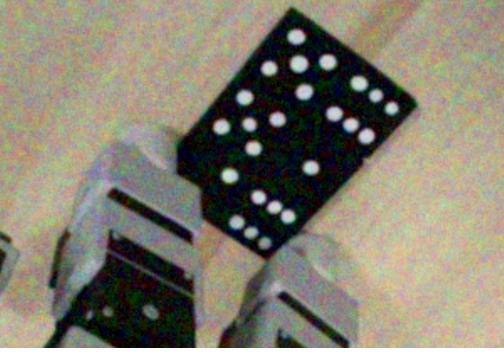

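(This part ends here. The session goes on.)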